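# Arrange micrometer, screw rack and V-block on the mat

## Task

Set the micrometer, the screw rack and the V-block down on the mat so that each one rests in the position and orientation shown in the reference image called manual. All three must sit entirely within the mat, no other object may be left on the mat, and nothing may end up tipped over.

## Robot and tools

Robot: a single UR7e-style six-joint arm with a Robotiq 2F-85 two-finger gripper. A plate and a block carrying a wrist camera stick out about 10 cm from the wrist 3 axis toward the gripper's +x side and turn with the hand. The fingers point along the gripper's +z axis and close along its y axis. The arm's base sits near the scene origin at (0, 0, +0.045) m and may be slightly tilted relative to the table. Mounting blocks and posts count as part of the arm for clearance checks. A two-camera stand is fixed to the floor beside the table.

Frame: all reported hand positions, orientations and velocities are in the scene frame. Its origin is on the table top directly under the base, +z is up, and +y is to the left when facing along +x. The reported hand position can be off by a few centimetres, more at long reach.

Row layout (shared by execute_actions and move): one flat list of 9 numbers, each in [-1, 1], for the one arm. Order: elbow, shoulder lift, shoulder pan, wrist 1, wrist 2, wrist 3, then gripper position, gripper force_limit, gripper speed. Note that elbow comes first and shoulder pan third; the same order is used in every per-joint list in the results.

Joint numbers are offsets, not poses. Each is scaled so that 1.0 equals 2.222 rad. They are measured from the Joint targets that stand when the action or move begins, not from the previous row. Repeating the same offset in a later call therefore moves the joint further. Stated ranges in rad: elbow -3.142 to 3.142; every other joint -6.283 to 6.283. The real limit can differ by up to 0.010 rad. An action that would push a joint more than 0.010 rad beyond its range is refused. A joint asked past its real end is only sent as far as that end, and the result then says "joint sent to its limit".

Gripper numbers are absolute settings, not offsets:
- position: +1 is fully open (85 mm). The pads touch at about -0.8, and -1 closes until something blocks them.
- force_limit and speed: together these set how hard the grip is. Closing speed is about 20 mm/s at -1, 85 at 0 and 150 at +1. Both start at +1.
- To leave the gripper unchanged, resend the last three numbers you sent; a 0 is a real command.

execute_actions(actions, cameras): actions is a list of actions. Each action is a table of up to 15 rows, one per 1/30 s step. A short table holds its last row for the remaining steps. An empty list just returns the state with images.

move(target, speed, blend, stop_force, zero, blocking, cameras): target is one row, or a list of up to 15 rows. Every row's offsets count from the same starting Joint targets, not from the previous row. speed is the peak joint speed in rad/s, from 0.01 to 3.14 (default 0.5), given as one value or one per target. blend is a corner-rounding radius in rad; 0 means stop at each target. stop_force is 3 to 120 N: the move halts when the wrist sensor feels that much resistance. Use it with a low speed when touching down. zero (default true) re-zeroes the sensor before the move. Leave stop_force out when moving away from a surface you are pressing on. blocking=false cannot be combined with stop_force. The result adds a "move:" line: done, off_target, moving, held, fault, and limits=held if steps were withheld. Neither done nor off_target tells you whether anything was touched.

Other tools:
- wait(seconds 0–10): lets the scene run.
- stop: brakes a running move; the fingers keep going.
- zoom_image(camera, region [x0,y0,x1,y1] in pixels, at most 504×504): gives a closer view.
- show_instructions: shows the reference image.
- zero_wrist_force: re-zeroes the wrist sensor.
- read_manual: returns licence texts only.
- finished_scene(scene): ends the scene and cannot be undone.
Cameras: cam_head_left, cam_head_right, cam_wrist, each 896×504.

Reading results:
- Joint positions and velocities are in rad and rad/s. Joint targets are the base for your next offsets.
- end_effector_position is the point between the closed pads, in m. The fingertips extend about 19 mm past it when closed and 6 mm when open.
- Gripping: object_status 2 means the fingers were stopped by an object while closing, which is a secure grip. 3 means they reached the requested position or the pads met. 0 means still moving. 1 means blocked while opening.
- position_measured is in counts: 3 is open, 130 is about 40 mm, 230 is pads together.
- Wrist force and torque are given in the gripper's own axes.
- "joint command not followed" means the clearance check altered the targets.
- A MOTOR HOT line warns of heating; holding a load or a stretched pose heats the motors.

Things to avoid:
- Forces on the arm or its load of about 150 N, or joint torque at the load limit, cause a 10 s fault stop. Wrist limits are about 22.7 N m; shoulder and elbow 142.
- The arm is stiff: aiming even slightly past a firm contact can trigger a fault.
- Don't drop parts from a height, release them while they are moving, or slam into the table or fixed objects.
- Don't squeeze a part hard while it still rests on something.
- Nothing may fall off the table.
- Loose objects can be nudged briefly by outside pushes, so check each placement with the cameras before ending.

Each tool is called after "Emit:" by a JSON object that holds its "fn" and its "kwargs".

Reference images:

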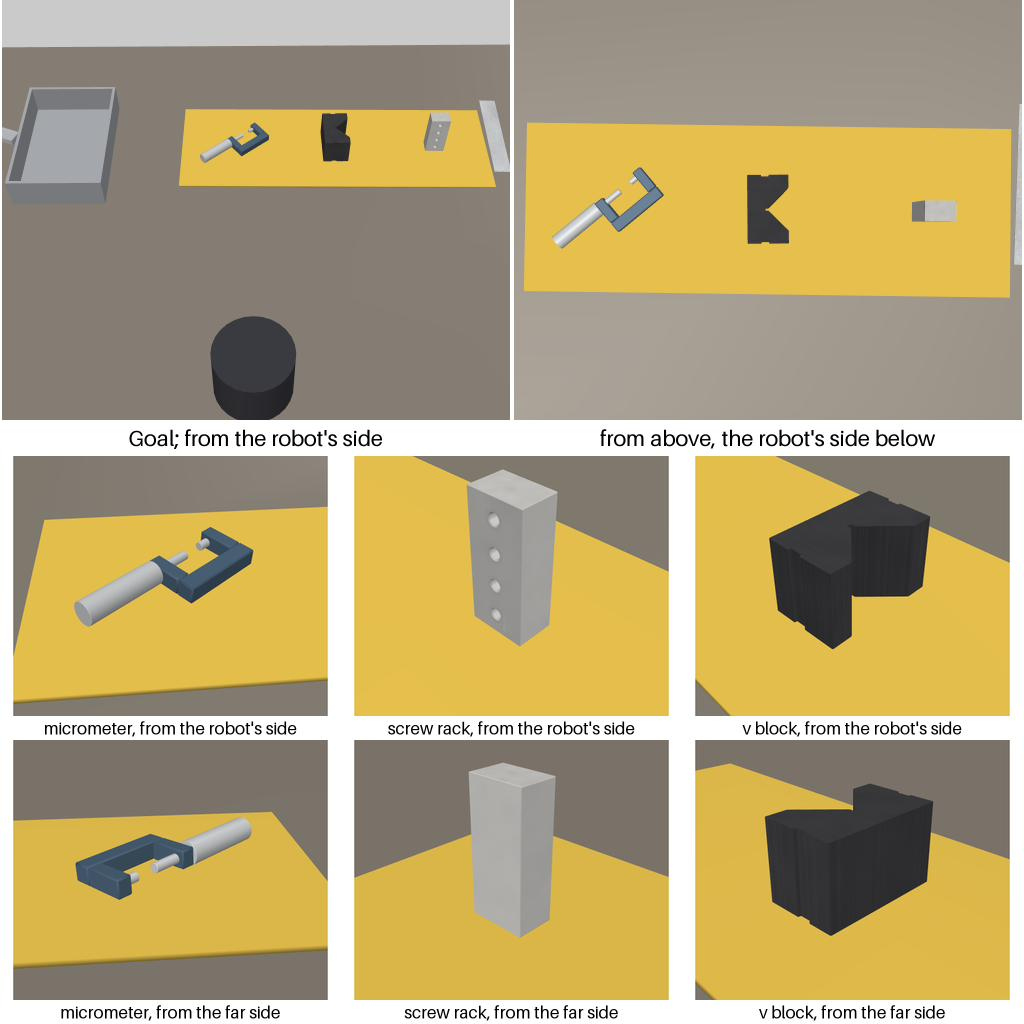

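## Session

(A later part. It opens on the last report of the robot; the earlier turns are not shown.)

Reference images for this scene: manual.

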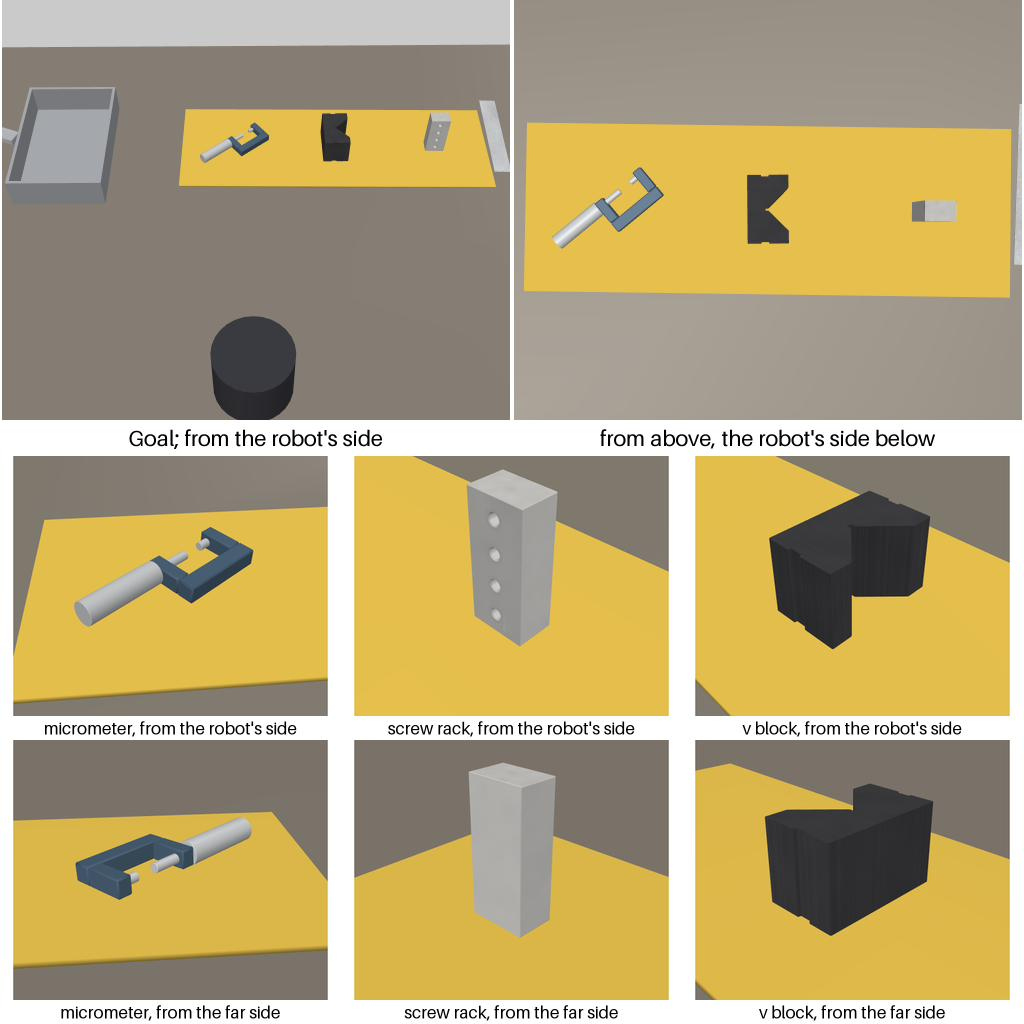

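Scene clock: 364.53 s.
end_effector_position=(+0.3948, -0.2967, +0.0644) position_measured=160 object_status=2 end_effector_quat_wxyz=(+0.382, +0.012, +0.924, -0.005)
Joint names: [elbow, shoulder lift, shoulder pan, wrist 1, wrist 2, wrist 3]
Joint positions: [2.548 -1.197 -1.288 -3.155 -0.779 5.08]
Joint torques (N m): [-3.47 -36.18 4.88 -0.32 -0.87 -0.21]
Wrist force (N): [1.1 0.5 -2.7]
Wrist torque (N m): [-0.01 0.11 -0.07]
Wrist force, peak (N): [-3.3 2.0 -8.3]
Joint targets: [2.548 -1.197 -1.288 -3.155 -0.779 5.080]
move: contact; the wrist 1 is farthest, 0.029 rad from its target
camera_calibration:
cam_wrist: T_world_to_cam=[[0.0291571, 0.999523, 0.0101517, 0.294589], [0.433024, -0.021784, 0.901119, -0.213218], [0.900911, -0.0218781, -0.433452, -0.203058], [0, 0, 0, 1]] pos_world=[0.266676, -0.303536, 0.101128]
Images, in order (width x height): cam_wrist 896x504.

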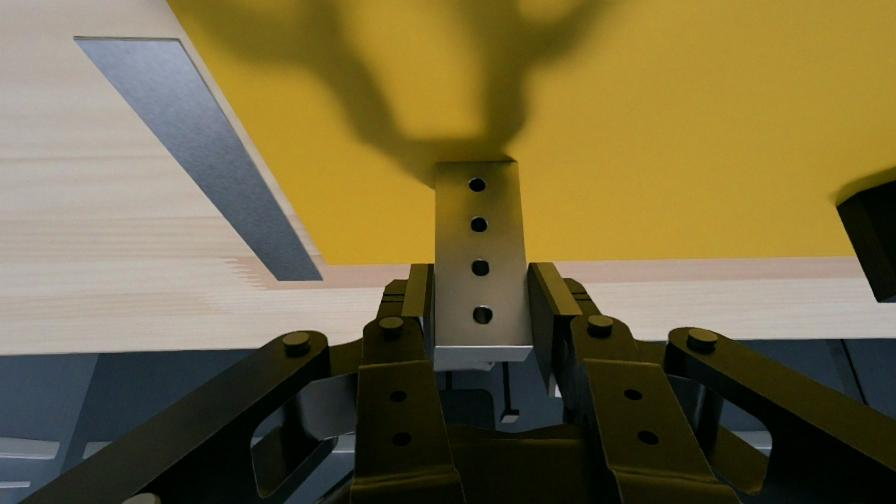

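Emit:
{"fn": "move", "kwargs": {"target": [[0, 0, 0, 0, 0, 0, 0.4, -0.6, -1], [0.02088, -0.15797, -0.08119, 0.22102, 0.01121, -0.11562, 0.4, -0.6, -1]], "speed": [0.1, 0.3], "cameras": ["all"]}}

Scene clock: 370.60 s.
end_effector_position=(+0.3381, -0.2951, +0.1203) position_measured=78 object_status=3 end_effector_quat_wxyz=(+0.382, +0.013, +0.924, -0.005)
Joint names: [elbow, shoulder lift, shoulder pan, wrist 1, wrist 2, wrist 3]
Joint positions: [2.595 -1.548 -1.469 -2.664 -0.754 4.823]
Joint torques (N m): [-25.84 -11.06 10.46 -3.12 0.27 0.81]
Wrist force (N): [1.4 0.8 -1.9]
Wrist torque (N m): [0.11 0.04 0.07]
Wrist force, peak (N): [1.4 0.7 -2.9]
Joint targets: [2.595 -1.548 -1.469 -2.664 -0.754 4.823]
move: done
camera_calibration:
cam_wrist: T_world_to_cam=[[0.030126, 0.999485, 0.0110173, 0.29372], [0.433174, -0.0229884, 0.901017, -0.239382], [0.900807, -0.0223716, -0.433644, -0.127808], [0, 0, 0, 1]] pos_world=[0.209975, -0.301931, 0.157028]

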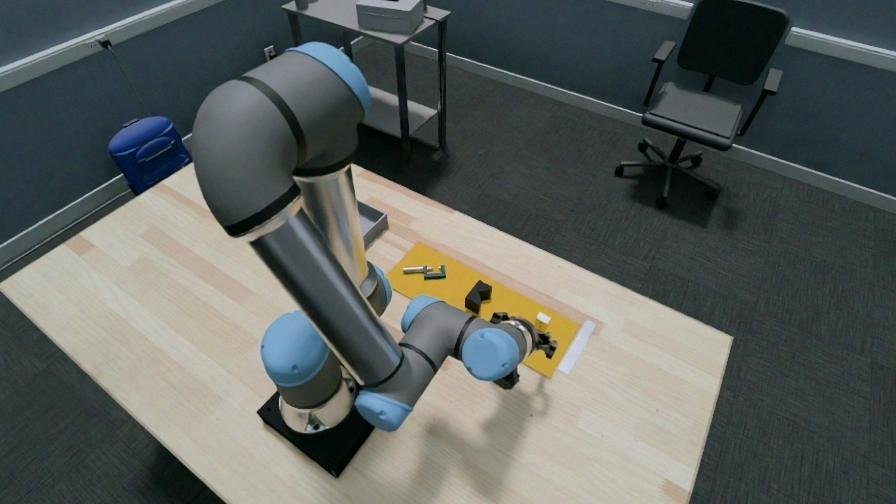

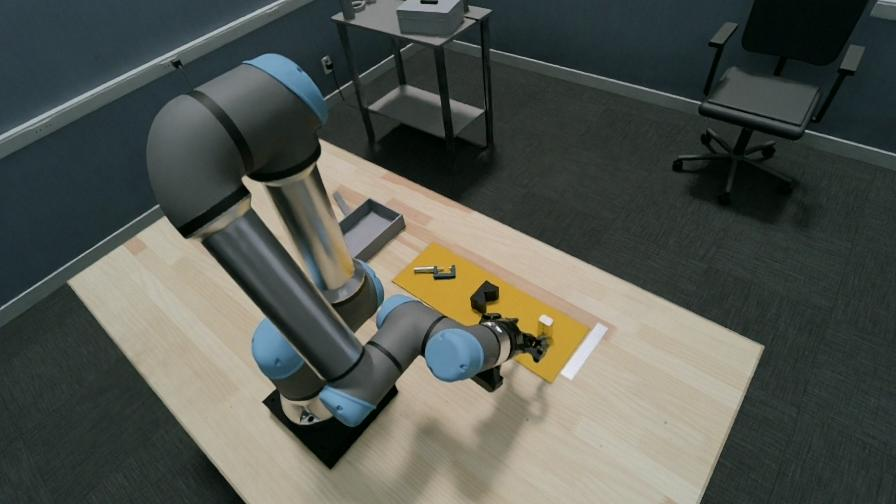

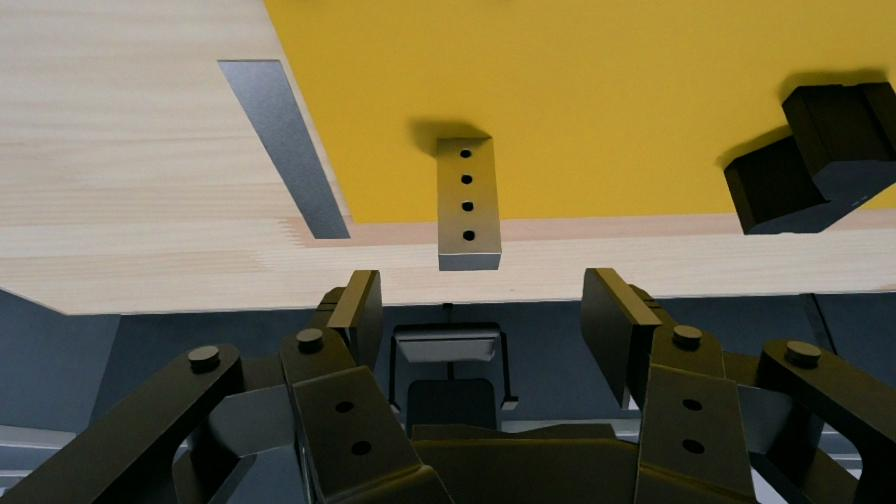

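Emit:
{"fn": "zoom_image", "kwargs": {"camera": "cam_head_right", "region": [380, 220, 620, 400]}}

Emit:
{"fn": "show_instructions", "kwargs": {}}

Scaled by 2.100 from the camera's 896x504 image, which has a finer 1280x720 frame.

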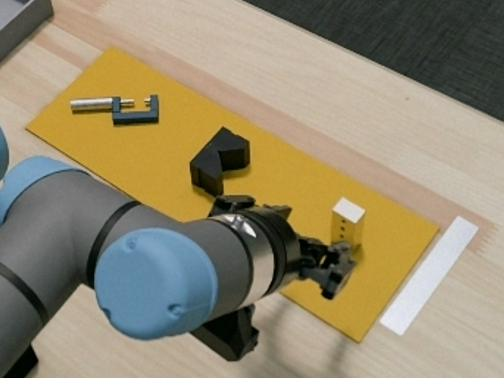

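Reference images for this scene: manual.

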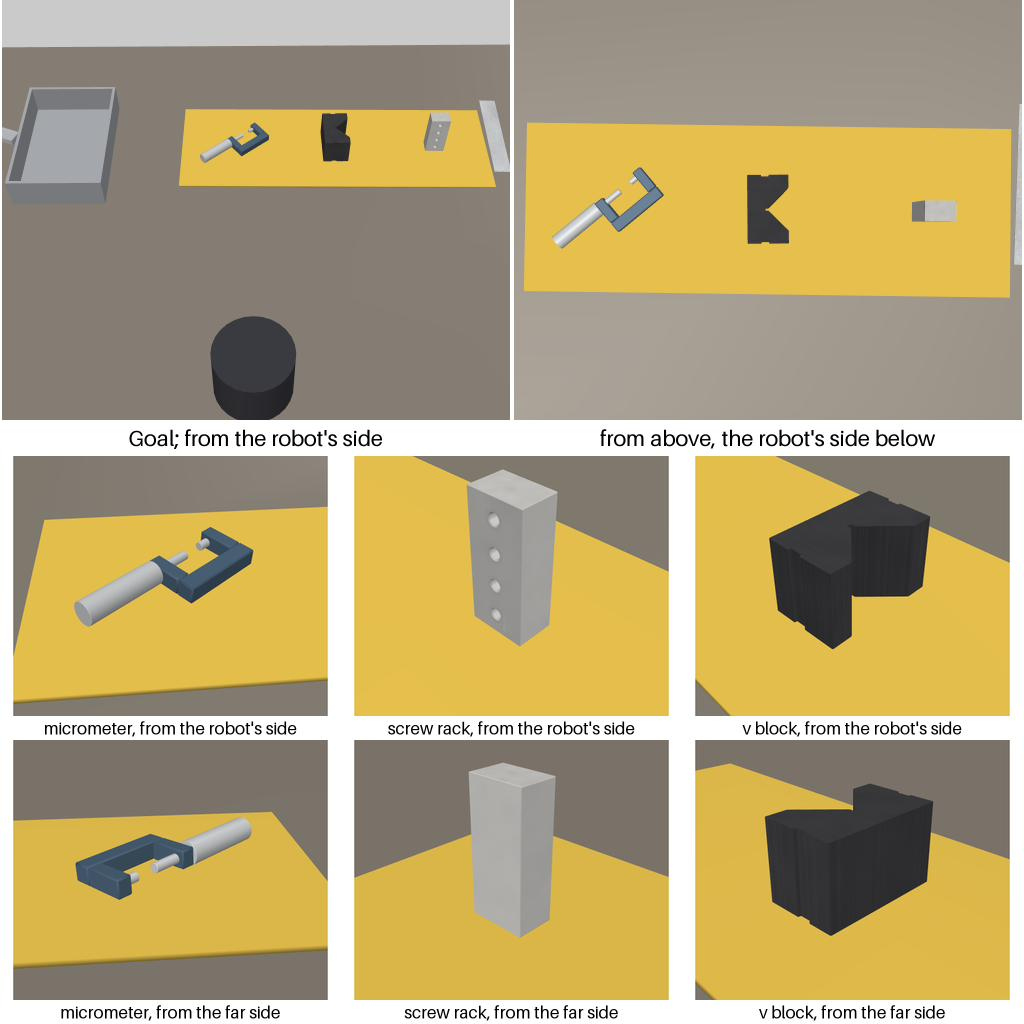

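Emit:
{"fn": "finished_scene", "kwargs": {"scene": 1}}

The scene is finished: the task was done.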